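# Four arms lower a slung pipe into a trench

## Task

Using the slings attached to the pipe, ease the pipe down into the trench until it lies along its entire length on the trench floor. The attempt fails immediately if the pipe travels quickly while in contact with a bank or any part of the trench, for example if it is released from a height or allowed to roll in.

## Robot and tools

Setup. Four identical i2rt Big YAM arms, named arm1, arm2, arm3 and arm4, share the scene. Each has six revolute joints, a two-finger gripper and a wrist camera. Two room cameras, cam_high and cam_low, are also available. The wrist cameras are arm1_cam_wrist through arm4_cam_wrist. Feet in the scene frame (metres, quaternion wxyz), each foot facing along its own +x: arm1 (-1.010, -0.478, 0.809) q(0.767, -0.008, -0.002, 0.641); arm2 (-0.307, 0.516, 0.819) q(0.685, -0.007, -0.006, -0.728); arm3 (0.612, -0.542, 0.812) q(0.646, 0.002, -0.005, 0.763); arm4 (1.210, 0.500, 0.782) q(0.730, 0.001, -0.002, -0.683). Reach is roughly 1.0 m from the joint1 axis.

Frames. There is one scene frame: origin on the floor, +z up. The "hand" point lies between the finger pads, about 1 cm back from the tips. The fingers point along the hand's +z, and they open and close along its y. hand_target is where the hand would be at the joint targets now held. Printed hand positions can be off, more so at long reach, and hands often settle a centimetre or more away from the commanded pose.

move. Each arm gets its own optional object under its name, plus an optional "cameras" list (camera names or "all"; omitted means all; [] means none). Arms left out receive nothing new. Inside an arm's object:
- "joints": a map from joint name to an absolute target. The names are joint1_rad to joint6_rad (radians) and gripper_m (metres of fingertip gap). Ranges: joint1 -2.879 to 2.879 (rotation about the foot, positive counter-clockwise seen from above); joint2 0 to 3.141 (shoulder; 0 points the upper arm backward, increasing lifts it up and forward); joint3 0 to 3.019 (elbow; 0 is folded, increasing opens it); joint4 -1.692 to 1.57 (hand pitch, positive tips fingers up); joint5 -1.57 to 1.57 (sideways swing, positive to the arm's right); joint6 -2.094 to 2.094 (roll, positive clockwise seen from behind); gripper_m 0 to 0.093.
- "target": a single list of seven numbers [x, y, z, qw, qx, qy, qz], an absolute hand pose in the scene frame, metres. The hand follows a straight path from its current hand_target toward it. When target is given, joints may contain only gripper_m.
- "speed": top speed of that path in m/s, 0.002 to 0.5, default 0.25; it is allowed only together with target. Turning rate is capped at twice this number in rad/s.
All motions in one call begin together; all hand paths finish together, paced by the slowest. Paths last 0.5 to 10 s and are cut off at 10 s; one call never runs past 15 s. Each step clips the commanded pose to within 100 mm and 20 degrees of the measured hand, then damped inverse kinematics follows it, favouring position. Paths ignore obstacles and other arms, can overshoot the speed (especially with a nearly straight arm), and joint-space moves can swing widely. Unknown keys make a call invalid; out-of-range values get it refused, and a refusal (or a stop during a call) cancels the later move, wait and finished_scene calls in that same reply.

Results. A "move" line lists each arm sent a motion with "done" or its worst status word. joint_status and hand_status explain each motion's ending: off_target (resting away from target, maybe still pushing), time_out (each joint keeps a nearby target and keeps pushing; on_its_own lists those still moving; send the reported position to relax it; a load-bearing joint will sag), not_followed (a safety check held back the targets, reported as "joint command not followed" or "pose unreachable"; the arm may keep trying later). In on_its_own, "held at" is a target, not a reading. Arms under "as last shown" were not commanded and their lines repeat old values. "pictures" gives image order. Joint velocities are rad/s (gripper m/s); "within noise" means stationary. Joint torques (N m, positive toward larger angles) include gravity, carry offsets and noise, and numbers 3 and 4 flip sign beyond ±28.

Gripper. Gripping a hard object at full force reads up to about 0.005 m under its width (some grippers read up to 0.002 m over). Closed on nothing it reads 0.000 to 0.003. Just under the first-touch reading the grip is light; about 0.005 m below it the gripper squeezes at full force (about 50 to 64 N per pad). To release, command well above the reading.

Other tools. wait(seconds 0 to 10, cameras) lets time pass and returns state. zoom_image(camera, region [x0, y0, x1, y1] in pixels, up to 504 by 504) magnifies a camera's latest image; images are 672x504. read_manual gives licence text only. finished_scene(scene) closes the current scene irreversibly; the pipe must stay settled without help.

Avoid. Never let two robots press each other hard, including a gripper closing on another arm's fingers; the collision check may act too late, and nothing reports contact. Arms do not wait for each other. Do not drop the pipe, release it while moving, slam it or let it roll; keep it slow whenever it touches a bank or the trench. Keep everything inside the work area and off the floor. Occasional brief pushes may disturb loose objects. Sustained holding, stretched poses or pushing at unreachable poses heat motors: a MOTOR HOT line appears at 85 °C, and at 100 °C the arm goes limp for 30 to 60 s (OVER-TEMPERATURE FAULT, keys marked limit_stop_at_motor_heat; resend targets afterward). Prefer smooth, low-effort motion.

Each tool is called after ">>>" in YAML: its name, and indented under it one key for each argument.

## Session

>>> move:

Scene clock: 0.00 s.
Joint torques (N m): no reading
Heat: arm1: hottest joint2_rad 30 °C; arm2: hottest gripper 29 °C; arm3: hottest joint2_rad 28 °C; arm4: hottest joint5_rad 29 °C.
Joint velocities: within noise
arm1.joint_positions: joint1_rad=-0.202 joint2_rad=+0.492 joint3_rad=+1.390 joint4_rad=-1.535 joint5_rad=-0.036 joint6_rad=-0.108 gripper_m=+0.09396
arm1.joint_status: not commanded
arm1.hand: x=-0.9651 y=-0.3268 z=+1.3301 quat_wxyz=(-0.380, +0.550, -0.704, -0.239) (m; scene frame)
arm1.hand_target: x=-0.9664 y=-0.3297 z=+1.3388 quat_wxyz=(-0.389, +0.547, -0.700, -0.244) (m; scene frame)
arm1.hand_status: not commanded
arm2.joint_positions: joint1_rad=+0.387 joint2_rad=+0.636 joint3_rad=+1.378 joint4_rad=-1.323 joint5_rad=+0.114 joint6_rad=-0.461 gripper_m=+0.09396
arm2.joint_status: not commanded
arm2.hand: x=-0.2468 y=+0.2878 z=+1.3570 quat_wxyz=(-0.276, -0.358, -0.799, +0.397) (m; scene frame)
arm2.hand_target: x=-0.2475 y=+0.2901 z=+1.3703 quat_wxyz=(-0.286, -0.356, -0.791, +0.407) (m; scene frame)
arm2.hand_status: not commanded
arm3.joint_positions: joint1_rad=-0.388 joint2_rad=+0.448 joint3_rad=+1.397 joint4_rad=-1.348 joint5_rad=-0.092 joint6_rad=-0.006 gripper_m=+0.09396
arm3.joint_status: not commanded
arm3.hand: x=+0.6302 y=-0.3905 z=+1.3846 quat_wxyz=(-0.413, +0.540, -0.630, -0.376) (m; scene frame)
arm3.hand_target: x=+0.6294 y=-0.3939 z=+1.3938 quat_wxyz=(-0.420, +0.536, -0.625, -0.381) (m; scene frame)
arm3.hand_status: not commanded
arm4.joint_positions: joint1_rad=+0.020 joint2_rad=+0.548 joint3_rad=+1.417 joint4_rad=-1.141 joint5_rad=-0.275 joint6_rad=+0.292 gripper_m=+0.09396
arm4.joint_status: not commanded
arm4.hand: x=+1.2711 y=+0.2947 z=+1.3960 quat_wxyz=(-0.559, -0.560, -0.560, +0.246) (m; scene frame)
arm4.hand_target: x=+1.2707 y=+0.2989 z=+1.4091 quat_wxyz=(-0.568, -0.551, -0.556, +0.254) (m; scene frame)
arm4.hand_status: not commanded
pictures: arm1_cam_wrist, arm2_cam_wrist, arm3_cam_wrist, arm4_cam_wrist, cam_high, cam_low

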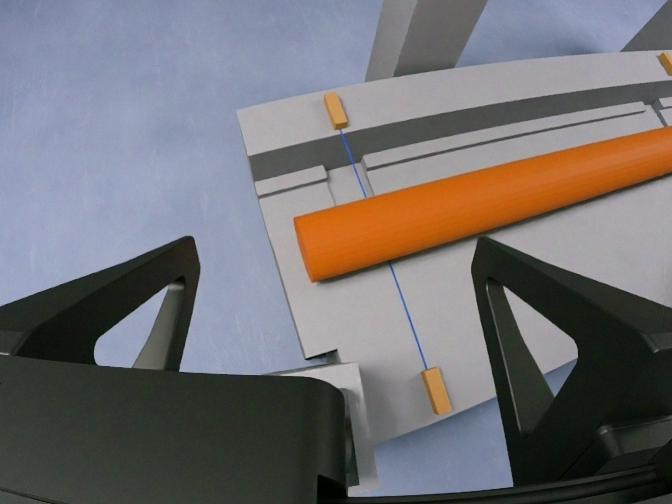

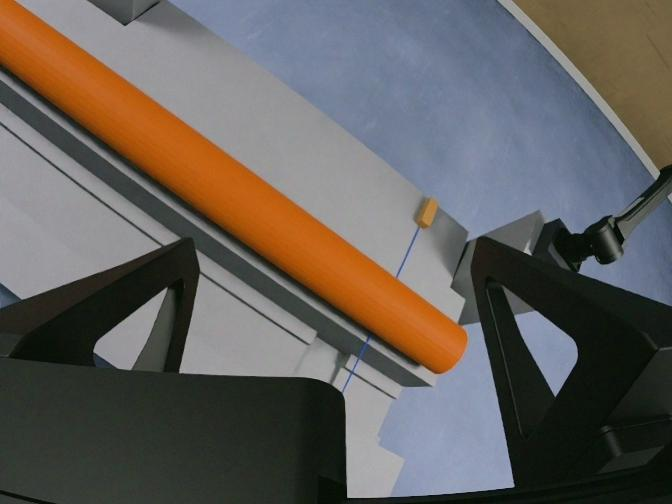

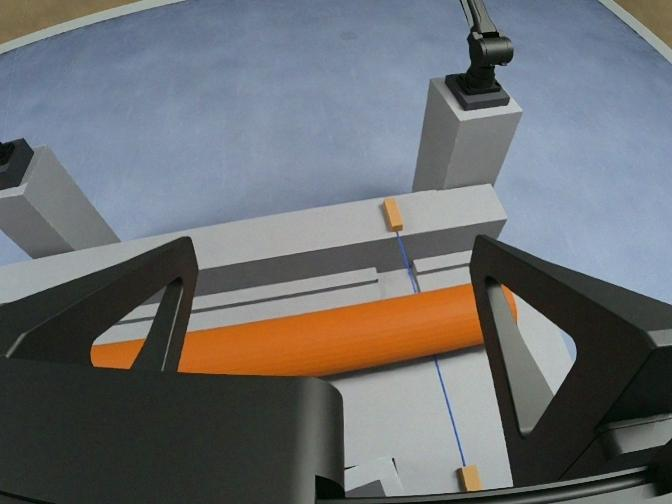

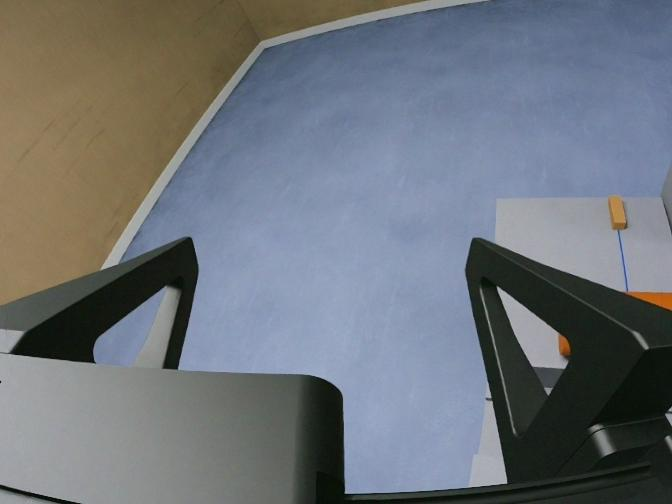

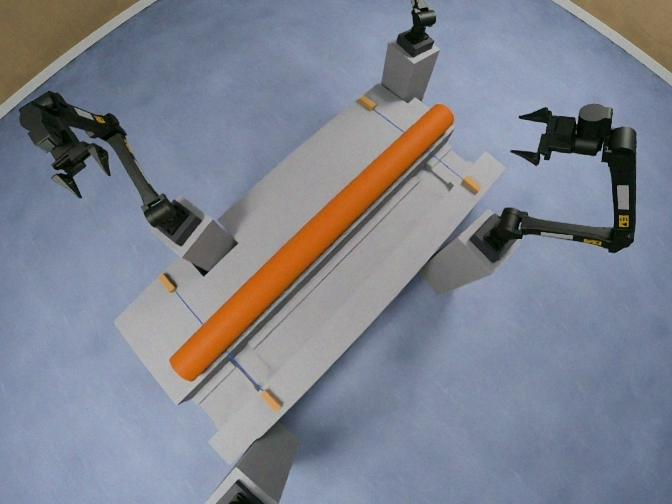

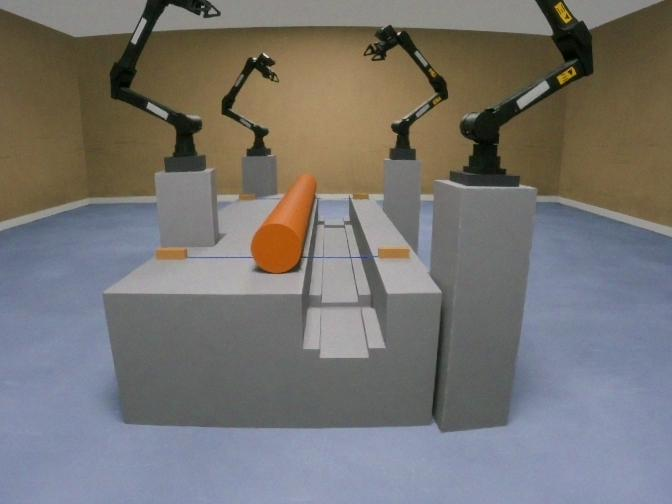

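>>> move:
  arm1: {"target":[-0.68,-0.505,0.60,0,0.7071,-0.7071,0],"speed":0.3}
  arm2: {"target":[-0.69,0.285,0.60,0,0.7071,0.7071,0],"speed":0.3}
  arm3: {"target":[0.87,-0.53,0.75,0,0.7071,-0.7071,0],"speed":0.3}
  arm4: {"target":[0.89,0.28,0.60,0,0.7071,0.7071,0],"speed":0.3}
  cameras: []

>>> move:
  arm3: {"target":[0.90,-0.515,0.58,0,0.7071,-0.7071,0],"speed":0.2}

Scene clock: 9.10 s.
Joint torques (N m): arm1=[0.15 -13.57 1.76 0.91 0.01 -0.09] | arm2=[-1.38 -18.43 5.34 -0.44 -0.1 0.22] | arm3=[1.85 -9.76 4.86 0.34 -0.07 0.1] | arm4=[1.03 -14.8 3.51 0.55 0.11 0.06]
Heat: arm1: hottest joint2_rad 30 °C; arm2: hottest joint3_rad 30 °C; arm3: hottest joint2_rad 28 °C; arm4: hottest joint3_rad 29 °C.
move: arm1 done; arm2 off_target; arm3 off_target; arm4 off_target
Joint velocities: within noise
arm1.joint_positions: joint1_rad=-1.480 joint2_rad=+2.138 joint3_rad=+0.693 joint4_rad=-0.149 joint5_rad=-0.010 joint6_rad=-1.640 gripper_m=+0.09396
arm1.joint_status: not commanded
arm1.hand: x=-0.6834 y=-0.5072 z=+0.6024 quat_wxyz=(+0.002, +0.700, -0.714, -0.004) (m; scene frame)
arm1.hand_target: x=-0.6801 y=-0.5051 z=+0.6001 quat_wxyz=(+0.000, +0.707, -0.707, +0.000) (m; scene frame)
arm1.hand_status: done (0.005 m and 1.2 deg from the pose sent, 0.804 m and 55.0 deg at the start; a joint's target at an end of its range on 8 of 111 steps)
arm2.joint_positions: joint1_rad=-0.958 joint2_rad=+2.271 joint3_rad=+1.024 joint4_rad=-0.367 joint5_rad=+0.012 joint6_rad=-1.036 gripper_m=+0.09396
arm2.joint_status: not commanded
arm2.hand: x=-0.6738 y=+0.2898 z=+0.5925 quat_wxyz=(-0.005, -0.701, -0.713, -0.016) (m; scene frame)
arm2.hand_target: x=-0.6900 y=+0.2852 z=+0.6003 quat_wxyz=(+0.000, -0.707, -0.707, +0.000) (m; scene frame)
arm2.hand_status: off_target (0.018 m and 2.1 deg from the pose sent, 0.877 m and 70.3 deg at the start)
arm3.joint_positions: joint1_rad=-1.692 joint2_rad=+1.514 joint3_rad=+0.454 joint4_rad=-0.543 joint5_rad=+0.006 joint6_rad=-1.524 gripper_m=+0.09396
arm3.joint_status: not commanded
arm3.hand: x=+0.8590 y=-0.5323 z=+0.7463 quat_wxyz=(+0.009, +0.706, -0.708, -0.011) (m; scene frame)
arm3.hand_target: x=+0.8700 y=-0.5300 z=+0.7502 quat_wxyz=(+0.000, +0.707, -0.707, +0.000) (m; scene frame)
arm3.hand_status: off_target (0.012 m and 1.7 deg from the pose sent, 0.692 m and 68.3 deg at the start; pose on its path clipped on 15 of 111 steps; a joint's target at an end of its range on 5 of 111 steps)
arm4.joint_positions: joint1_rad=-1.043 joint2_rad=+2.099 joint3_rad=+0.819 joint4_rad=-0.331 joint5_rad=+0.002 joint6_rad=-0.959 gripper_m=+0.09396
arm4.joint_status: not commanded
arm4.hand: x=+0.9026 y=+0.2925 z=+0.5927 quat_wxyz=(-0.005, -0.713, -0.701, -0.021) (m; scene frame)
arm4.hand_target: x=+0.8902 y=+0.2801 z=+0.6003 quat_wxyz=(+0.000, -0.707, -0.707, +0.000) (m; scene frame)
arm4.hand_status: off_target (0.019 m and 2.7 deg from the pose sent, 0.883 m and 75.3 deg at the start)
pictures: none
No camera images: "cameras" was empty.

Scene clock: 10.60 s.
Joint torques (N m): arm1=[1.2 -12.63 1.68 1.02 -0.01 -0.11] | arm2=[-1.32 -18.37 5.3 -0.47 -0.09 0.21] | arm3=[2.14 -15.33 0.09 0.34 -0.08 0.11] | arm4=[1.08 -14.68 3.51 0.54 0.11 0.06]
Heat: arm1: hottest joint2_rad 30 °C; arm2: hottest joint3_rad 30 °C; arm3: hottest joint2_rad 28 °C; arm4: hottest joint3_rad 29 °C.
move: arm3 done
Joint velocities: within noise
arm1, arm2, arm4: as last shown
arm1.hand: x=-0.6834 y=-0.5071 z=+0.6024 quat_wxyz=(+0.002, +0.701, -0.713, -0.004) (m; scene frame)
arm1.hand_target: x=-0.6801 y=-0.5050 z=+0.6001 quat_wxyz=(+0.000, +0.707, -0.707, +0.000) (m; scene frame)
arm3.joint_positions: joint1_rad=-1.651 joint2_rad=+2.210 joint3_rad=+0.602 joint4_rad=+0.018 joint5_rad=+0.006 joint6_rad=-1.484 gripper_m=+0.09396
arm3.joint_status: not commanded
arm3.hand: x=+0.8951 y=-0.5176 z=+0.5795 quat_wxyz=(+0.005, +0.706, -0.708, -0.006) (m; scene frame)
arm3.hand_target: x=+0.9000 y=-0.5150 z=+0.5801 quat_wxyz=(+0.000, +0.707, -0.707, +0.000) (m; scene frame)
arm3.hand_status: done (0.006 m and 0.9 deg from the pose sent, 0.172 m and 1.7 deg at the start)
pictures: arm1_cam_wrist, arm2_cam_wrist, arm3_cam_wrist, arm4_cam_wrist, cam_high, cam_low

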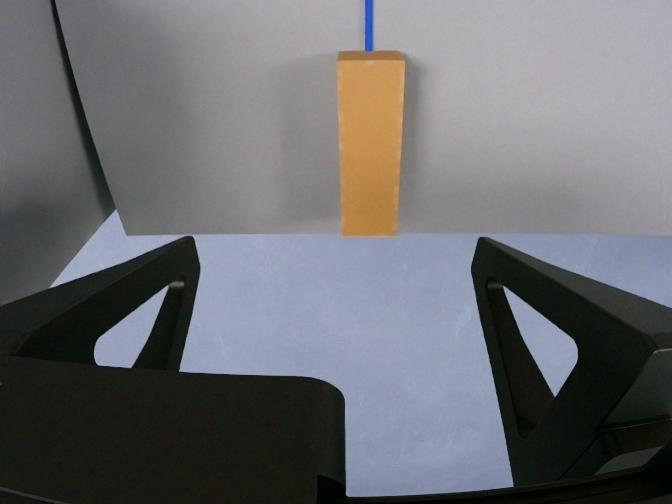

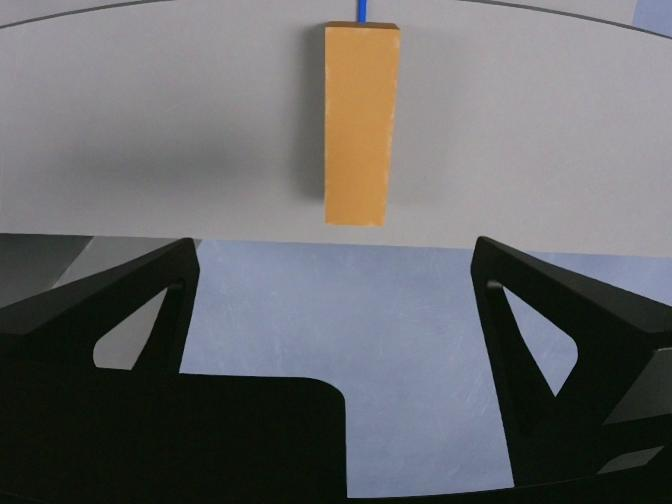

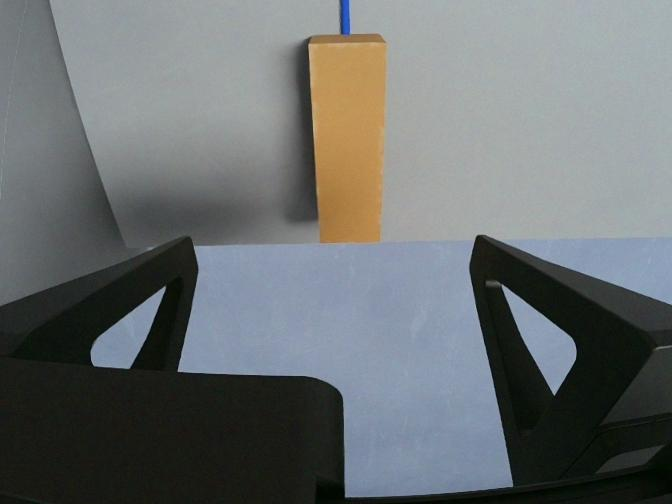

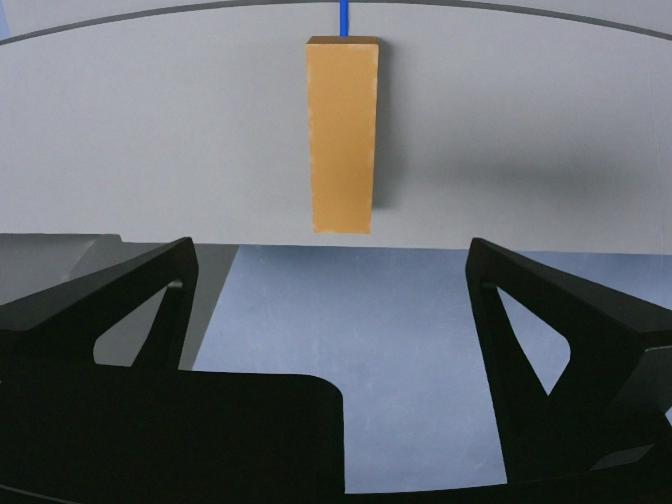

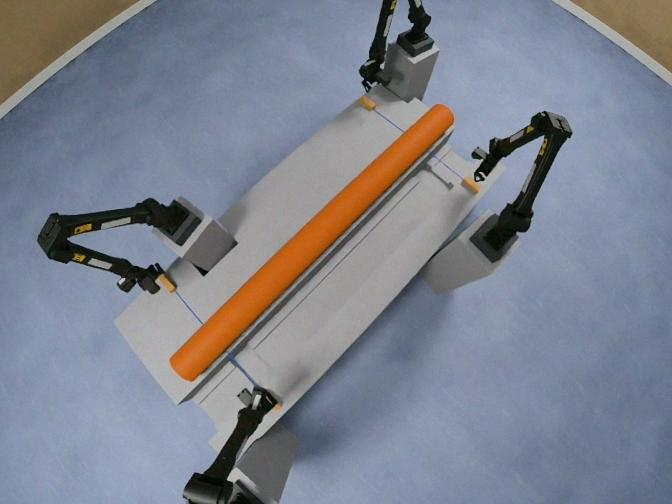

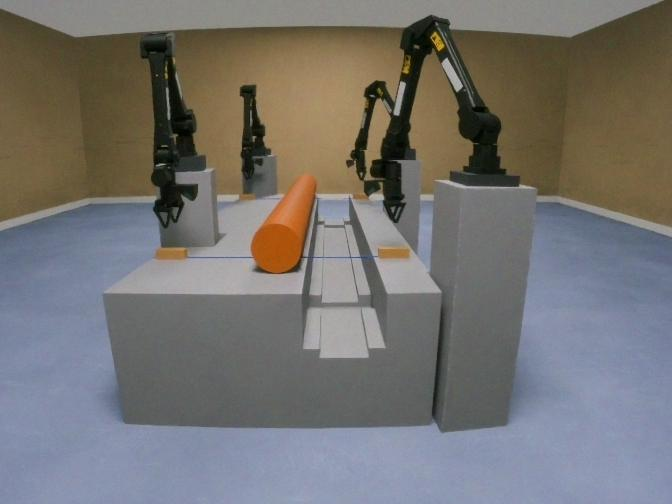

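>>> move:
  arm1: {"target":[-0.676,-0.502,0.490,0,0.7071,-0.7071,0],"speed":0.18}
  arm2: {"target":[-0.688,0.265,0.498,0,0.7071,0.7071,0],"speed":0.18}
  arm3: {"target":[0.90,-0.508,0.49,0,0.7071,-0.7071,0],"speed":0.18}
  arm4: {"target":[0.894,0.273,0.498,0,0.7071,0.7071,0],"speed":0.18}
  cameras: []

>>> move:
  arm1: {"target":[-0.679,-0.507,0.452,0,0.7071,-0.7071,0],"speed":0.1}
  arm2: {"target":[-0.677,0.281,0.459,0,0.7071,0.7071,0],"speed":0.1}
  arm3: {"target":[0.896,-0.511,0.458,0,0.7071,-0.7071,0],"speed":0.1}
  arm4: {"target":[0.900,0.288,0.460,0,0.7071,0.7071,0],"speed":0.1}
  cameras: ["arm1_cam_wrist","arm2_cam_wrist","arm3_cam_wrist","arm4_cam_wrist"]

Scene clock: 18.17 s.
Joint torques (N m): arm1=[0.85 -13.92 -0.24 0.88 -0.01 0.02] | arm2=[0.15 -19.08 3.96 0.02 -0.11 0.24] | arm3=[2.02 -15.97 -1.28 0.4 -0.08 0.11] | arm4=[1.03 -15.15 1.85 0.66 0.1 0.28]
Heat: arm1: hottest joint2_rad 30 °C; arm2: hottest joint3_rad 30 °C; arm3: hottest joint2_rad 29 °C; arm4: hottest joint3_rad 29 °C.
move: arm1 done; arm2 off_target; arm3 done; arm4 off_target
Joint velocities: within noise
arm1.joint_positions: joint1_rad=-1.467 joint2_rad=+2.484 joint3_rad=+0.841 joint4_rad=+0.057 joint5_rad=-0.010 joint6_rad=-1.640 gripper_m=+0.09396
arm1.joint_status: not commanded
arm1.hand: x=-0.6746 y=-0.5045 z=+0.4951 quat_wxyz=(-0.001, +0.705, -0.709, -0.001) (m; scene frame)
arm1.hand_target: x=-0.6760 y=-0.5020 z=+0.4901 quat_wxyz=(+0.000, +0.707, -0.707, +0.000) (m; scene frame)
arm1.hand_status: done (0.006 m and 0.3 deg from the pose sent, 0.113 m and 1.1 deg at the start)
arm2.joint_positions: joint1_rad=-0.940 joint2_rad=+2.537 joint3_rad=+1.165 joint4_rad=-0.248 joint5_rad=+0.012 joint6_rad=-0.999 gripper_m=+0.09396
arm2.joint_status: not commanded
arm2.hand: x=-0.6757 y=+0.2779 z=+0.4941 quat_wxyz=(-0.005, -0.708, -0.706, -0.019) (m; scene frame)
arm2.hand_target: x=-0.6879 y=+0.2651 z=+0.4984 quat_wxyz=(+0.000, -0.707, -0.707, +0.000) (m; scene frame)
arm2.hand_status: off_target (0.018 m and 2.2 deg from the pose sent, 0.099 m and 2.1 deg at the start)
arm3.joint_positions: joint1_rad=-1.630 joint2_rad=+2.513 joint3_rad=+0.737 joint4_rad=+0.195 joint5_rad=+0.006 joint6_rad=-1.463 gripper_m=+0.09396
arm3.joint_status: not commanded
arm3.hand: x=+0.8989 y=-0.5103 z=+0.4914 quat_wxyz=(+0.001, +0.706, -0.708, -0.003) (m; scene frame)
arm3.hand_target: x=+0.8999 y=-0.5080 z=+0.4900 quat_wxyz=(+0.000, +0.707, -0.707, +0.000) (m; scene frame)
arm3.hand_status: done (0.003 m and 0.4 deg from the pose sent, 0.090 m and 0.9 deg at the start)
arm4.joint_positions: joint1_rad=-1.024 joint2_rad=+2.390 joint3_rad=+0.918 joint4_rad=-0.132 joint5_rad=+0.002 joint6_rad=-0.959 gripper_m=+0.09396
arm4.joint_status: not commanded
arm4.hand: x=+0.9042 y=+0.2844 z=+0.4948 quat_wxyz=(-0.004, -0.707, -0.707, -0.017) (m; scene frame)
arm4.hand_target: x=+0.8942 y=+0.2730 z=+0.4983 quat_wxyz=(+0.000, -0.707, -0.707, +0.000) (m; scene frame)
arm4.hand_status: off_target (0.016 m and 2.0 deg from the pose sent, 0.097 m and 2.7 deg at the start)
pictures: none
No camera images: "cameras" was empty.

Scene clock: 19.23 s.
Joint torques (N m): arm1=[-1.14 -14.15 -0.39 0.85 -0.01 -0.11] | arm2=[-1.2 -17.32 3.22 0.14 -0.19 0.06] | arm3=[1.26 -15.85 -1.51 0.39 -0.07 -0.01] | arm4=[-0.5 -13.74 1.29 0.83 -0.02 0.02]
Heat: arm1: hottest joint2_rad 30 °C; arm2: hottest joint3_rad 30 °C; arm3: hottest joint2_rad 29 °C; arm4: hottest joint3_rad 29 °C.
move: arm1 done; arm2 done; arm3 done; arm4 done
Joint velocities: within noise
arm1.joint_positions: joint1_rad=-1.467 joint2_rad=+2.592 joint3_rad=+0.900 joint4_rad=+0.110 joint5_rad=-0.010 joint6_rad=-1.642 gripper_m=+0.09396
arm1.joint_status: not commanded
arm1.hand: x=-0.6748 y=-0.5048 z=+0.4591 quat_wxyz=(-0.002, +0.706, -0.708, +0.001) (m; scene frame)
arm1.hand_target: x=-0.6790 y=-0.5069 z=+0.4522 quat_wxyz=(+0.000, +0.707, -0.707, +0.000) (m; scene frame)
arm1.hand_status: done (0.009 m and 0.3 deg from the pose sent, 0.043 m and 0.3 deg at the start)
arm2.joint_positions: joint1_rad=-0.940 joint2_rad=+2.612 joint3_rad=+1.175 joint4_rad=-0.165 joint5_rad=+0.015 joint6_rad=-1.003 gripper_m=+0.09396
arm2.joint_status: not commanded
arm2.hand: x=-0.6681 y=+0.2828 z=+0.4628 quat_wxyz=(-0.002, -0.706, -0.708, -0.010) (m; scene frame)
arm2.hand_target: x=-0.6770 y=+0.2811 z=+0.4593 quat_wxyz=(+0.000, -0.707, -0.707, +0.000) (m; scene frame)
arm2.hand_status: done (0.010 m and 1.2 deg from the pose sent, 0.035 m and 2.2 deg at the start)
arm3.joint_positions: joint1_rad=-1.630 joint2_rad=+2.612 joint3_rad=+0.786 joint4_rad=+0.248 joint5_rad=+0.006 joint6_rad=-1.463 gripper_m=+0.09396
arm3.joint_status: not commanded
arm3.hand: x=+0.8962 y=-0.5103 z=+0.4608 quat_wxyz=(+0.000, +0.706, -0.708, -0.002) (m; scene frame)
arm3.hand_target: x=+0.8960 y=-0.5110 z=+0.4580 quat_wxyz=(+0.000, +0.707, -0.707, +0.000) (m; scene frame)
arm3.hand_status: done (0.003 m and 0.3 deg from the pose sent, 0.034 m and 0.4 deg at the start)
arm4.joint_positions: joint1_rad=-1.026 joint2_rad=+2.480 joint3_rad=+0.936 joint4_rad=-0.045 joint5_rad=+0.006 joint6_rad=-0.960 gripper_m=+0.09396
arm4.joint_status: not commanded
arm4.hand: x=+0.9090 y=+0.2894 z=+0.4630 quat_wxyz=(-0.001, -0.707, -0.707, -0.011) (m; scene frame)
arm4.hand_target: x=+0.9000 y=+0.2881 z=+0.4602 quat_wxyz=(+0.000, -0.707, -0.707, +0.000) (m; scene frame)
arm4.hand_status: done (0.010 m and 1.2 deg from the pose sent, 0.035 m and 2.0 deg at the start)
pictures: arm1_cam_wrist, arm2_cam_wrist, arm3_cam_wrist, arm4_cam_wrist

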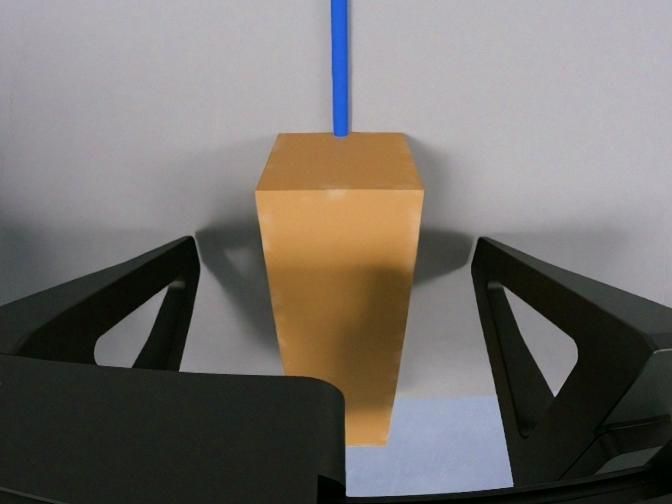

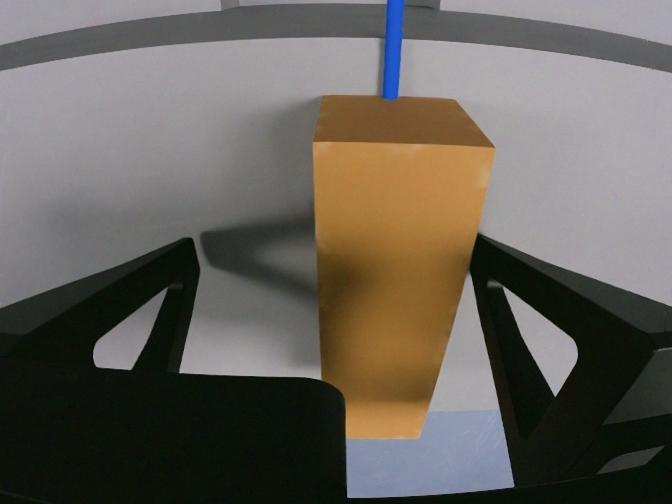

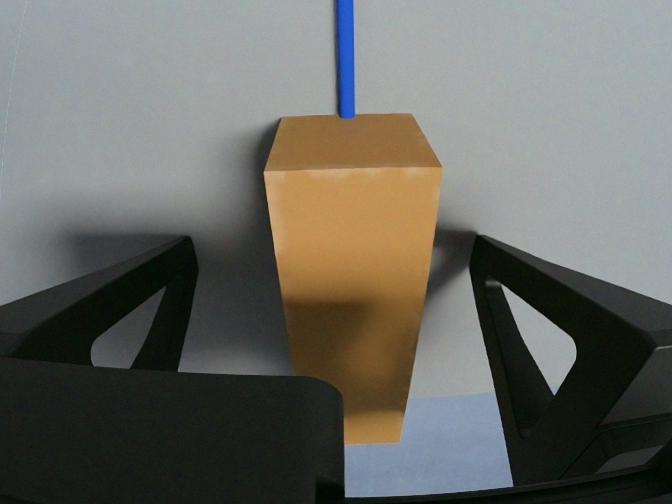

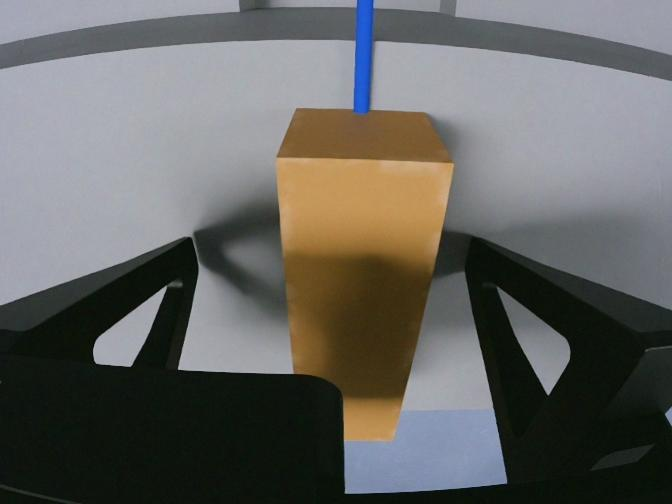

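>>> move:
  arm2: {"target":[-0.692,0.285,0.459,0,0.7071,0.7071,0],"speed":0.06}
  arm4: {"target":[0.892,0.288,0.460,0,0.7071,0.7071,0],"speed":0.06}
  cameras: []

>>> move:
  arm1: {"joints":{"gripper_m":0.02}}
  arm2: {"joints":{"gripper_m":0.02}}
  arm3: {"joints":{"gripper_m":0.02}}
  arm4: {"joints":{"gripper_m":0.02}}
  cameras: []

>>> move:
  arm1: {"target":[-0.675,-0.388,0.69,0,0.7071,-0.7071,0],"speed":0.16}
  arm2: {"target":[-0.690,0.112,0.70,0,0.7071,0.7071,0],"speed":0.16}
  arm3: {"target":[0.90,-0.388,0.69,0,0.7071,-0.7071,0],"speed":0.16}
  arm4: {"target":[0.894,0.115,0.70,0,0.7071,0.7071,0],"speed":0.16}
  cameras: ["cam_low"]

>>> move:
  arm1: {"target":[-0.664,-0.385,0.79,0,0.7071,-0.7071,0],"speed":0.05}
  arm2: {"target":[-0.692,0.106,0.81,0,0.7071,0.7071,0],"speed":0.05}
  arm3: {"target":[0.910,-0.385,0.79,0,0.7071,-0.7071,0],"speed":0.05}
  arm4: {"target":[0.890,0.108,0.814,0,0.7071,0.7071,0],"speed":0.05}
  cameras: ["cam_low","cam_high"]

Scene clock: 25.80 s.
Joint torques (N m): arm1=[-0.21 -13.92 -0.46 0.87 0.02 -0.1] | arm2=[-1.2 -17.85 3.3 -0.83 -0.19 0.02] | arm3=[1.2 -15.74 -1.52 0.39 -0.08 -0.01] | arm4=[-0.97 -13.8 2.55 0.21 0.04 0]
Heat: arm1: hottest joint2_rad 30 °C; arm2: hottest joint3_rad 29 °C; arm3: hottest joint2_rad 30 °C; arm4: hottest joint5_rad 29 °C.
move: arm2 done; arm4 off_target
Joint velocities: within noise
arm1, arm3: as last shown
arm2.joint_positions: joint1_rad=-0.965 joint2_rad=+2.617 joint3_rad=+1.209 joint4_rad=-0.165 joint5_rad=+0.015 joint6_rad=-1.028 gripper_m=+0.09396
arm2.joint_status: not commanded
arm2.hand: x=-0.6898 y=+0.2822 z=+0.4626 quat_wxyz=(+0.001, -0.707, -0.707, +0.004) (m; scene frame)
arm2.hand_target: x=-0.6920 y=+0.2851 z=+0.4591 quat_wxyz=(+0.000, -0.707, -0.707, +0.000) (m; scene frame)
arm2.hand_status: done (0.005 m and 0.5 deg from the pose sent, 0.024 m and 1.2 deg at the start)
arm3.joint_positions: joint1_rad=-1.630 joint2_rad=+2.612 joint3_rad=+0.786 joint4_rad=+0.249 joint5_rad=+0.006 joint6_rad=-1.463 gripper_m=+0.09396
arm3.hand: x=+0.8964 y=-0.5104 z=+0.4608 quat_wxyz=(+0.000, +0.706, -0.708, -0.002) (m; scene frame)
arm4.joint_positions: joint1_rad=-1.030 joint2_rad=+2.480 joint3_rad=+0.936 joint4_rad=-0.045 joint5_rad=+0.005 joint6_rad=-0.970 gripper_m=+0.09396
arm4.joint_status: not commanded
arm4.hand: x=+0.9084 y=+0.2902 z=+0.4630 quat_wxyz=(-0.002, -0.705, -0.709, -0.010) (m; scene frame)
arm4.hand_target: x=+0.8922 y=+0.2882 z=+0.4605 quat_wxyz=(+0.000, -0.707, -0.707, +0.000) (m; scene frame)
arm4.hand_status: off_target (0.017 m and 1.3 deg from the pose sent, 0.017 m and 1.2 deg at the start)
pictures: none
No camera images: "cameras" was empty.

Scene clock: 26.47 s.
Joint torques (N m): arm1=[-0.44 -13.92 -0.31 1.05 -0.02 -0.12] | arm2=[-1.14 -17.85 3.33 -0.76 -0.16 0.07] | arm3=[1.14 -15.56 -1.57 0.31 -0.11 0.01] | arm4=[-0.32 -14.15 1.17 0.27 -0.02 0.02]
Heat: arm1: hottest joint2_rad 30 °C; arm2: hottest joint3_rad 29 °C; arm3: hottest joint2_rad 30 °C; arm4: hottest joint5_rad 29 °C.
move: arm1 off_target; arm2 off_target; arm3 off_target; arm4 off_target
Joint velocities: within noise
arm1.joint_positions: joint1_rad=-1.467 joint2_rad=+2.592 joint3_rad=+0.900 joint4_rad=+0.111 joint5_rad=-0.010 joint6_rad=-1.643 gripper_m=+0.03397
arm1.joint_status: gripper_m off_target (ended at +0.03400, target +0.02000)
arm1.hand: x=-0.6747 y=-0.5048 z=+0.4591 quat_wxyz=(-0.002, +0.706, -0.708, +0.001) (m; scene frame)
arm1.hand_target: x=-0.6790 y=-0.5069 z=+0.4522 quat_wxyz=(+0.000, +0.707, -0.707, +0.000) (m; scene frame)
arm1.hand_status: not commanded
arm2.joint_positions: joint1_rad=-0.965 joint2_rad=+2.617 joint3_rad=+1.209 joint4_rad=-0.167 joint5_rad=+0.014 joint6_rad=-1.029 gripper_m=+0.03431
arm2.joint_status: gripper_m off_target (ended at +0.03435, target +0.02000)
arm2.hand: x=-0.6892 y=+0.2824 z=+0.4624 quat_wxyz=(+0.001, -0.706, -0.708, +0.003) (m; scene frame)
arm2.hand_target: x=-0.6919 y=+0.2851 z=+0.4590 quat_wxyz=(+0.000, -0.707, -0.707, +0.000) (m; scene frame)
arm2.hand_status: not commanded
arm3.joint_positions: joint1_rad=-1.630 joint2_rad=+2.612 joint3_rad=+0.787 joint4_rad=+0.250 joint5_rad=+0.007 joint6_rad=-1.464 gripper_m=+0.03466
arm3.joint_status: gripper_m off_target (ended at +0.03470, target +0.02000)
arm3.hand: x=+0.8972 y=-0.5104 z=+0.4607 quat_wxyz=(-0.001, +0.707, -0.707, -0.001) (m; scene frame)
arm3.hand_target: x=+0.8961 y=-0.5110 z=+0.4580 quat_wxyz=(+0.000, +0.707, -0.707, +0.000) (m; scene frame)
arm3.hand_status: not commanded
arm4.joint_positions: joint1_rad=-1.040 joint2_rad=+2.481 joint3_rad=+0.957 joint4_rad=-0.045 joint5_rad=+0.006 joint6_rad=-0.971 gripper_m=+0.03460
arm4.joint_status: gripper_m off_target (ended at +0.03464, target +0.02000)
arm4.hand: x=+0.8955 y=+0.2864 z=+0.4629 quat_wxyz=(+0.000, -0.708, -0.706, -0.001) (m; scene frame)
arm4.hand_target: x=+0.8920 y=+0.2881 z=+0.4605 quat_wxyz=(+0.000, -0.707, -0.707, +0.000) (m; scene frame)
arm4.hand_status: not commanded
pictures: none
No camera images: "cameras" was empty.

Scene clock: 29.03 s.
Joint torques (N m): arm1=[1.08 -13.39 3.64 -0.05 -0.17 0.06] | arm2=[-0.15 -21.6 10.14 -0.98 -0.16 0.21] | arm3=[1.79 -14.74 4.14 -0.38 -0.21 0.08] | arm4=[0.79 -17.79 7.82 -0.31 0.01 0.3]
Heat: arm1: hottest joint2_rad 30 °C; arm2: hottest joint3_rad 30 °C; arm3: hottest joint2_rad 30 °C; arm4: hottest joint3_rad 29 °C.
move: arm1 done; arm2 off_target; arm3 off_target; arm4 off_target
Joint velocities: within noise
arm1.joint_positions: joint1_rad=-1.135 joint2_rad=+1.870 joint3_rad=+0.701 joint4_rad=-0.410 joint5_rad=-0.011 joint6_rad=-1.318 gripper_m=+0.03396
arm1.joint_status: not commanded
arm1.hand: x=-0.6746 y=-0.3896 z=+0.6875 quat_wxyz=(-0.001, +0.709, -0.705, +0.001) (m; scene frame)
arm1.hand_target: x=-0.6750 y=-0.3880 z=+0.6900 quat_wxyz=(+0.000, +0.707, -0.707, +0.000) (m; scene frame)
arm1.hand_status: done (0.003 m and 0.4 deg from the pose sent, 0.259 m and 0.3 deg at the start)
arm2.joint_positions: joint1_rad=-0.702 joint2_rad=+2.207 joint3_rad=+1.334 joint4_rad=-0.751 joint5_rad=+0.011 joint6_rad=-0.764 gripper_m=+0.03432
arm2.joint_status: not commanded
arm2.hand: x=-0.6781 y=+0.1296 z=+0.6833 quat_wxyz=(+0.001, -0.707, -0.707, -0.020) (m; scene frame)
arm2.hand_target: x=-0.6895 y=+0.1125 z=+0.7004 quat_wxyz=(+0.000, -0.707, -0.707, +0.000) (m; scene frame)
arm2.hand_status: off_target (0.027 m and 2.2 deg from the pose sent, 0.292 m and 0.4 deg at the start)
arm3.joint_positions: joint1_rad=-1.247 joint2_rad=+1.851 joint3_rad=+0.625 joint4_rad=-0.372 joint5_rad=+0.007 joint6_rad=-1.084 gripper_m=+0.03466
arm3.joint_status: not commanded
arm3.hand: x=+0.8908 y=-0.3948 z=+0.6847 quat_wxyz=(+0.009, +0.708, -0.706, -0.003) (m; scene frame)
arm3.hand_target: x=+0.9000 y=-0.3881 z=+0.6900 quat_wxyz=(+0.000, +0.707, -0.707, +0.000) (m; scene frame)
arm3.hand_status: off_target (0.013 m and 1.1 deg from the pose sent, 0.260 m and 0.2 deg at the start)
arm4.joint_positions: joint1_rad=-0.757 joint2_rad=+2.017 joint3_rad=+1.127 joint4_rad=-0.724 joint5_rad=+0.005 joint6_rad=-0.699 gripper_m=+0.03461
arm4.joint_status: not commanded
arm4.hand: x=+0.9055 y=+0.1333 z=+0.6820 quat_wxyz=(+0.002, -0.704, -0.710, -0.022) (m; scene frame)
arm4.hand_target: x=+0.8944 y=+0.1156 z=+0.7002 quat_wxyz=(+0.000, -0.707, -0.707, +0.000) (m; scene frame)
arm4.hand_status: off_target (0.028 m and 2.5 deg from the pose sent, 0.293 m and 0.2 deg at the start)
pictures: cam_low

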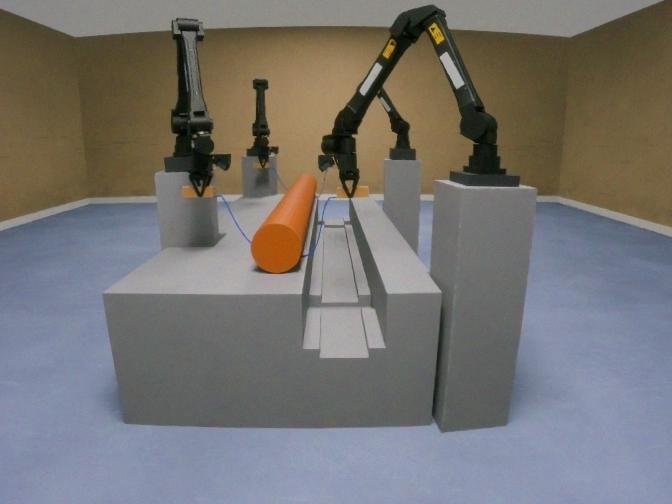

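Scene clock: 32.03 s.
Joint torques (N m): arm1=[-2.9 -18.2 8.39 -1.59 0.86 -0.06] | arm2=[-1.67 -30.27 12.19 -3.19 0.11 0.02] | arm3=[-0.56 -19.55 6.94 -1.88 0.53 -0.03] | arm4=[-0.5 -25.47 10.3 -2.54 0.2 0.11]
Heat: arm1: hottest joint2_rad 30 °C; arm2: hottest joint3_rad 30 °C; arm3: hottest joint2_rad 30 °C; arm4: hottest joint3_rad 29 °C.
move: arm1 off_target; arm2 off_target; arm3 off_target; arm4 off_target
Joint velocities: within noise
arm1.joint_positions: joint1_rad=-1.105 joint2_rad=+1.684 joint3_rad=+0.724 joint4_rad=-0.688 joint5_rad=-0.034 joint6_rad=-1.302 gripper_m=+0.03396
arm1.joint_status: not commanded
arm1.hand: x=-0.6924 y=-0.3795 z=+0.7534 quat_wxyz=(+0.024, +0.713, -0.700, -0.025) (m; scene frame)
arm1.hand_target: x=-0.6654 y=-0.3849 z=+0.7879 quat_wxyz=(+0.000, +0.707, -0.707, +0.001) (m; scene frame)
arm1.hand_status: off_target (0.047 m and 4.1 deg from the pose sent, 0.103 m and 0.4 deg at the start)
arm2.joint_positions: joint1_rad=-0.675 joint2_rad=+2.130 joint3_rad=+1.362 joint4_rad=-0.911 joint5_rad=+0.006 joint6_rad=-0.738 gripper_m=+0.03432
arm2.joint_status: not commanded
arm2.hand: x=-0.6629 y=+0.1239 z=+0.7323 quat_wxyz=(+0.000, -0.705, -0.707, -0.047) (m; scene frame)
arm2.hand_target: x=-0.6894 y=+0.1085 z=+0.8062 quat_wxyz=(+0.001, -0.707, -0.707, +0.001) (m; scene frame)
arm2.hand_status: off_target (0.085 m and 5.4 deg from the pose sent, 0.130 m and 2.2 deg at the start)
arm3.joint_positions: joint1_rad=-1.222 joint2_rad=+1.642 joint3_rad=+0.675 joint4_rad=-0.674 joint5_rad=-0.009 joint6_rad=-1.074 gripper_m=+0.03466
arm3.joint_status: not commanded
arm3.hand: x=+0.8866 y=-0.3857 z=+0.7579 quat_wxyz=(+0.028, +0.713, -0.701, -0.017) (m; scene frame)
arm3.hand_target: x=+0.9091 y=-0.3850 z=+0.7878 quat_wxyz=(+0.000, +0.707, -0.707, +0.000) (m; scene frame)
arm3.hand_status: off_target (0.040 m and 3.9 deg from the pose sent, 0.107 m and 1.1 deg at the start)
arm4.joint_positions: joint1_rad=-0.735 joint2_rad=+1.929 joint3_rad=+1.187 joint4_rad=-0.927 joint5_rad=+0.001 joint6_rad=-0.678 gripper_m=+0.03461
arm4.joint_status: not commanded
arm4.hand: x=+0.9142 y=+0.1269 z=+0.7402 quat_wxyz=(+0.004, -0.703, -0.710, -0.049) (m; scene frame)
arm4.hand_target: x=+0.8924 y=+0.1106 z=+0.8098 quat_wxyz=(+0.000, -0.707, -0.707, +0.001) (m; scene frame)
arm4.hand_status: off_target (0.080 m and 5.7 deg from the pose sent, 0.135 m and 2.5 deg at the start)
pictures: cam_high, cam_low

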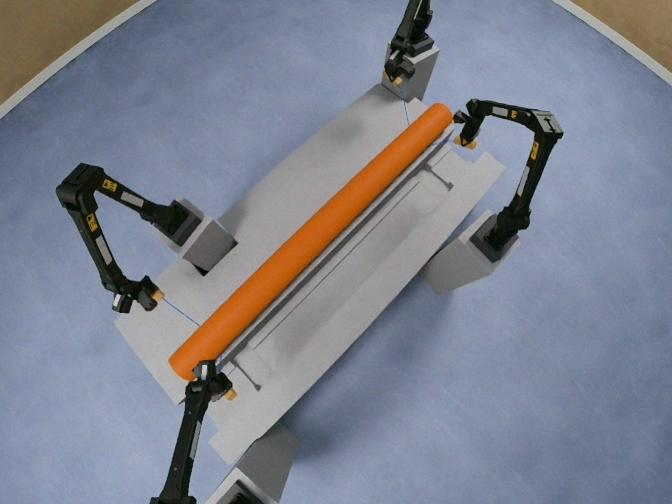

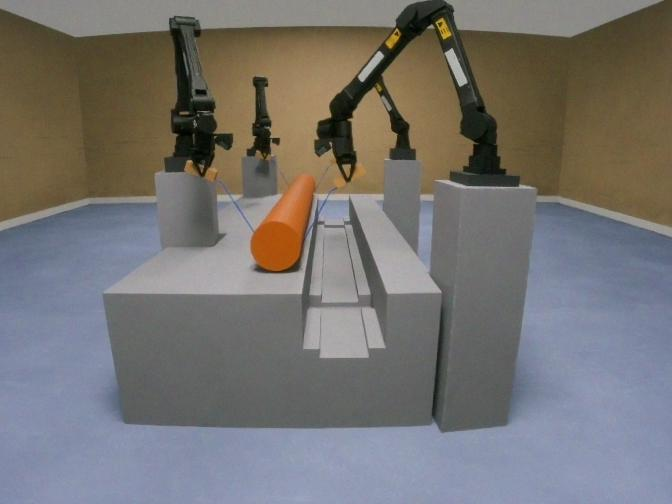

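>>> move:
  arm1: {"target":[-0.656,-0.385,0.83,0,0.7071,-0.7071,0],"speed":0.06}
  arm2: {"target":[-0.696,0.10,0.862,0,0.7071,0.7071,0],"speed":0.06}
  arm3: {"target":[0.914,-0.385,0.83,0,0.7071,-0.7071,0],"speed":0.06}
  arm4: {"target":[0.885,0.10,0.86,0,0.7071,0.7071,0],"speed":0.06}
  cameras: ["cam_low"]

>>> move:
  arm1: {"target":[-0.653,-0.28,0.85,0,0.7071,-0.7071,0],"speed":0.1}
  arm2: {"target":[-0.696,0.21,0.86,0,0.7071,0.7071,0],"speed":0.1}
  arm3: {"target":[0.916,-0.28,0.85,0,0.7071,-0.7071,0],"speed":0.1}
  arm4: {"target":[0.885,0.21,0.86,0,0.7071,0.7071,0],"speed":0.1}
  cameras: []

>>> move:
  arm1: {"target":[-0.653,-0.133,0.84,0,0.7071,-0.7071,0],"speed":0.1}
  arm2: {"target":[-0.696,0.369,0.83,0,0.7071,0.7071,0],"speed":0.1}
  arm3: {"target":[0.916,-0.133,0.845,0,0.7071,-0.7071,0],"speed":0.1}
  arm4: {"target":[0.885,0.369,0.83,0,0.7071,0.7071,0],"speed":0.1}
  cameras: ["cam_low","cam_high"]

>>> zoom_image:
  camera: "cam_low"
  region: [200, 140, 470, 380]

Scene clock: 39.67 s.
Joint torques (N m): arm1=[-2.55 -18.26 10.36 -1.44 0.83 -0.13] | arm2=[-1.79 -30.86 13.81 -3.52 0.17 -0.01] | arm3=[-1.03 -19.31 8.88 -1.99 0.57 -0.11] | arm4=[-0.62 -26.52 11.41 -2.78 0.28 0.12]
Heat: arm1: hottest joint2_rad 30 °C; arm2: hottest joint3_rad 32 °C; arm3: hottest joint2_rad 30 °C; arm4: hottest joint3_rad 30 °C.
move: arm1 off_target; arm2 off_target; arm3 off_target; arm4 off_target
Joint velocities: within noise
arm1.joint_positions: joint1_rad=-1.105 joint2_rad=+1.618 joint3_rad=+0.762 joint4_rad=-0.816 joint5_rad=-0.032 joint6_rad=-1.300 gripper_m=+0.03396
arm1.joint_status: not commanded
arm1.hand: x=-0.6919 y=-0.3792 z=+0.7850 quat_wxyz=(+0.035, +0.712, -0.701, -0.030) (m; scene frame)
arm1.hand_target: x=-0.6584 y=-0.3851 z=+0.8276 quat_wxyz=(+0.000, +0.707, -0.708, +0.001) (m; scene frame)
arm1.hand_status: off_target (0.058 m and 5.4 deg from the pose sent, 0.085 m and 4.1 deg at the start)
arm2.joint_positions: joint1_rad=-0.670 joint2_rad=+2.086 joint3_rad=+1.419 joint4_rad=-1.023 joint5_rad=+0.004 joint6_rad=-0.734 gripper_m=+0.03432
arm2.joint_status: not commanded
arm2.hand: x=-0.6673 y=+0.1153 z=+0.7728 quat_wxyz=(+0.000, -0.705, -0.707, -0.053) (m; scene frame)
arm2.hand_target: x=-0.6927 y=+0.1031 z=+0.8571 quat_wxyz=(+0.001, -0.707, -0.707, +0.001) (m; scene frame)
arm2.hand_status: off_target (0.095 m and 6.1 deg from the pose sent, 0.136 m and 5.4 deg at the start; pose on its path clipped on 6 of 45 steps)
arm3.joint_positions: joint1_rad=-1.222 joint2_rad=+1.561 joint3_rad=+0.702 joint4_rad=-0.806 joint5_rad=-0.009 joint6_rad=-1.072 gripper_m=+0.03466
arm3.joint_status: not commanded
arm3.hand: x=+0.8838 y=-0.3875 z=+0.7902 quat_wxyz=(+0.039, +0.712, -0.701, -0.020) (m; scene frame)
arm3.hand_target: x=+0.9124 y=-0.3853 z=+0.8276 quat_wxyz=(+0.000, +0.707, -0.707, +0.001) (m; scene frame)
arm3.hand_status: off_target (0.050 m and 5.1 deg from the pose sent, 0.077 m and 3.9 deg at the start)
arm4.joint_positions: joint1_rad=-0.730 joint2_rad=+1.897 joint3_rad=+1.259 joint4_rad=-1.039 joint5_rad=-0.001 joint6_rad=-0.675 gripper_m=+0.03461
arm4.joint_status: not commanded
arm4.hand: x=+0.9084 y=+0.1153 z=+0.7774 quat_wxyz=(+0.003, -0.702, -0.710, -0.053) (m; scene frame)
arm4.hand_target: x=+0.8879 y=+0.1031 z=+0.8551 quat_wxyz=(+0.000, -0.707, -0.707, +0.001) (m; scene frame)
arm4.hand_status: off_target (0.087 m and 6.1 deg from the pose sent, 0.126 m and 5.7 deg at the start)
pictures: cam_low

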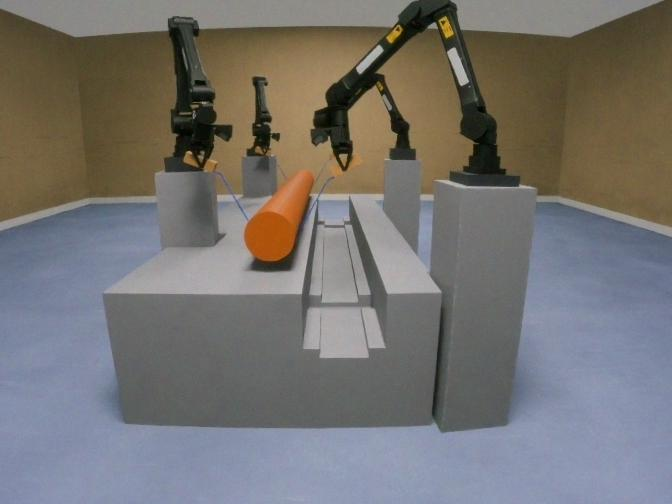

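Scene clock: 42.03 s.
Joint torques (N m): arm1=[-2.55 -16.38 11.23 -1.5 0.66 -0.06] | arm2=[-3.55 -26.87 9.57 -1.92 0.44 -0.12] | arm3=[-0.91 -20.42 9.48 -1.98 0.47 0] | arm4=[-1.96 -22.36 8.01 -1.24 0.56 -0.15]
Heat: arm1: hottest joint2_rad 31 °C; arm2: hottest joint3_rad 32 °C; arm3: hottest joint2_rad 30 °C; arm4: hottest joint3_rad 30 °C.
move: arm1 off_target; arm2 off_target; arm3 off_target; arm4 off_target
Joint velocities: within noise
arm1.joint_positions: joint1_rad=-0.860 joint2_rad=+1.639 joint3_rad=+0.903 joint4_rad=-0.898 joint5_rad=-0.031 joint6_rad=-1.067 gripper_m=+0.03396
arm1.joint_status: not commanded
arm1.hand: x=-0.6828 y=-0.2795 z=+0.8137 quat_wxyz=(+0.025, +0.717, -0.697, -0.015) (m; scene frame)
arm1.hand_target: x=-0.6547 y=-0.2807 z=+0.8491 quat_wxyz=(+0.000, +0.707, -0.707, +0.001) (m; scene frame)
arm1.hand_status: off_target (0.047 m and 3.7 deg from the pose sent, 0.125 m and 5.4 deg at the start)
arm2.joint_positions: joint1_rad=-0.797 joint2_rad=+1.909 joint3_rad=+1.215 joint4_rad=-0.978 joint5_rad=+0.000 joint6_rad=-0.872 gripper_m=+0.03432
arm2.joint_status: not commanded
arm2.hand: x=-0.6708 y=+0.2021 z=+0.8019 quat_wxyz=(-0.009, -0.701, -0.711, -0.043) (m; scene frame)
arm2.hand_target: x=-0.6942 y=+0.2105 z=+0.8563 quat_wxyz=(+0.001, -0.707, -0.707, +0.000) (m; scene frame)
arm2.hand_status: off_target (0.064 m and 5.2 deg from the pose sent, 0.132 m and 6.0 deg at the start)
arm3.joint_positions: joint1_rad=-0.994 joint2_rad=+1.645 joint3_rad=+0.898 joint4_rad=-0.894 joint5_rad=-0.009 joint6_rad=-0.852 gripper_m=+0.03466
arm3.joint_status: not commanded
arm3.hand: x=+0.8918 y=-0.2842 z=+0.8137 quat_wxyz=(+0.030, +0.715, -0.699, -0.009) (m; scene frame)
arm3.hand_target: x=+0.9148 y=-0.2807 z=+0.8488 quat_wxyz=(+0.000, +0.707, -0.707, +0.000) (m; scene frame)
arm3.hand_status: off_target (0.044 m and 3.8 deg from the pose sent, 0.127 m and 5.1 deg at the start)
arm4.joint_positions: joint1_rad=-0.869 joint2_rad=+1.701 joint3_rad=+1.065 joint4_rad=-1.025 joint5_rad=-0.006 joint6_rad=-0.809 gripper_m=+0.03461
arm4.joint_status: not commanded
arm4.hand: x=+0.9052 y=+0.2054 z=+0.8067 quat_wxyz=(-0.006, -0.704, -0.708, -0.046) (m; scene frame)
arm4.hand_target: x=+0.8866 y=+0.2104 z=+0.8564 quat_wxyz=(+0.001, -0.707, -0.707, +0.000) (m; scene frame)
arm4.hand_status: off_target (0.057 m and 5.3 deg from the pose sent, 0.128 m and 6.1 deg at the start)
pictures: none
No camera images: "cameras" was empty.

Scene clock: 44.33 s.
Joint torques (N m): arm1=[-2.73 -21.6 11.14 -1.98 0.62 0.04] | arm2=[-4.25 -22.77 8.4 -1.47 0.68 -0.15] | arm3=[-0.79 -27.34 9.66 -2.4 0.39 0.03] | arm4=[-2.61 -16.97 7.53 -0.79 0.64 -0.16]
Heat: arm1: hottest joint2_rad 31 °C; arm2: hottest joint3_rad 32 °C; arm3: hottest joint2_rad 30 °C; arm4: hottest joint3_rad 30 °C.
move: arm1 off_target; arm2 off_target; arm3 off_target; arm4 off_target
Joint velocities: within noise
arm1.joint_positions: joint1_rad=-0.597 joint2_rad=+1.858 joint3_rad=+1.166 joint4_rad=-0.929 joint5_rad=-0.032 joint6_rad=-0.809 gripper_m=+0.03396
arm1.joint_status: not commanded
arm1.hand: x=-0.6806 y=-0.1349 z=+0.7954 quat_wxyz=(+0.023, +0.718, -0.695, -0.008) (m; scene frame)
arm1.hand_target: x=-0.6545 y=-0.1341 z=+0.8388 quat_wxyz=(-0.001, +0.707, -0.707, +0.000) (m; scene frame)
arm1.hand_status: off_target (0.052 m and 3.4 deg from the pose sent, 0.152 m and 3.7 deg at the start)
arm2.joint_positions: joint1_rad=-1.090 joint2_rad=+1.764 joint3_rad=+0.944 joint4_rad=-0.845 joint5_rad=+0.000 joint6_rad=-1.173 gripper_m=+0.03432
arm2.joint_status: not commanded
arm2.hand: x=-0.6713 y=+0.3537 z=+0.7877 quat_wxyz=(-0.023, -0.699, -0.714, -0.037) (m; scene frame)
arm2.hand_target: x=-0.6943 y=+0.3687 z=+0.8272 quat_wxyz=(+0.001, -0.707, -0.707, -0.001) (m; scene frame)
arm2.hand_status: off_target (0.051 m and 5.1 deg from the pose sent, 0.171 m and 5.2 deg at the start)
arm3.joint_positions: joint1_rad=-0.777 joint2_rad=+1.912 joint3_rad=+1.227 joint4_rad=-0.957 joint5_rad=-0.009 joint6_rad=-0.636 gripper_m=+0.03466
arm3.joint_status: not commanded
arm3.hand: x=+0.8929 y=-0.1400 z=+0.7943 quat_wxyz=(+0.032, +0.715, -0.698, -0.001) (m; scene frame)
arm3.hand_target: x=+0.9147 y=-0.1342 z=+0.8431 quat_wxyz=(-0.001, +0.707, -0.707, +0.000) (m; scene frame)
arm3.hand_status: off_target (0.056 m and 3.9 deg from the pose sent, 0.156 m and 3.8 deg at the start)
arm4.joint_positions: joint1_rad=-1.207 joint2_rad=+1.520 joint3_rad=+0.791 joint4_rad=-0.926 joint5_rad=-0.009 joint6_rad=-1.152 gripper_m=+0.03461
arm4.joint_status: not commanded
arm4.hand: x=+0.9061 y=+0.3594 z=+0.7936 quat_wxyz=(-0.022, -0.703, -0.710, -0.039) (m; scene frame)
arm4.hand_target: x=+0.8862 y=+0.3688 z=+0.8276 quat_wxyz=(+0.001, -0.707, -0.707, -0.001) (m; scene frame)
arm4.hand_status: off_target (0.043 m and 5.1 deg from the pose sent, 0.166 m and 5.3 deg at the start)
pictures: cam_high, cam_low

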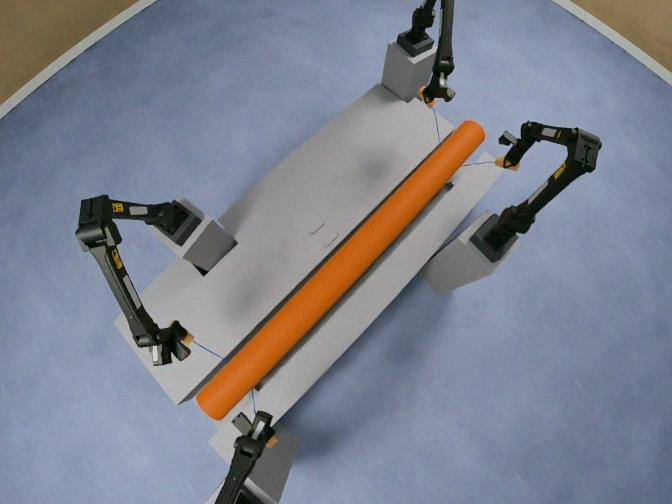

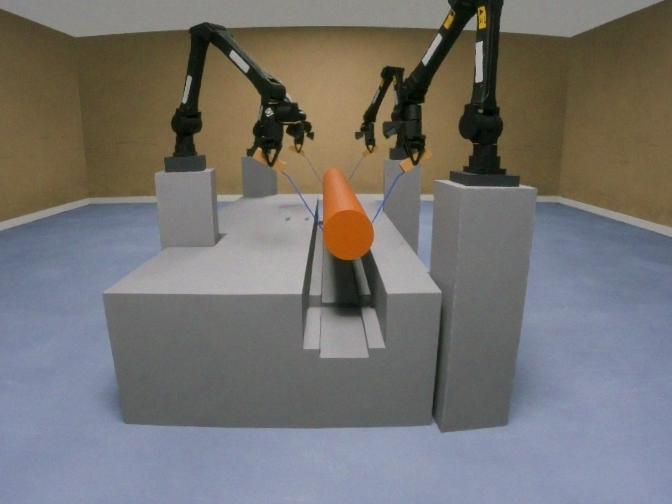

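Scaled by 1.867.

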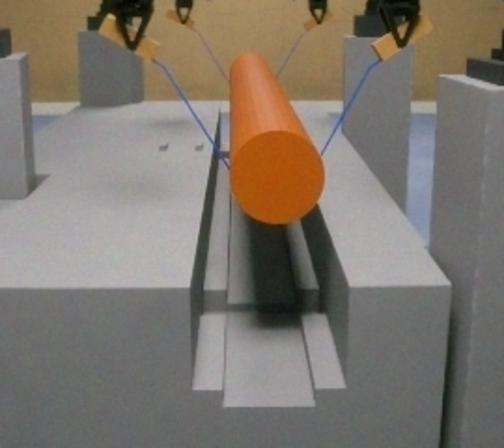

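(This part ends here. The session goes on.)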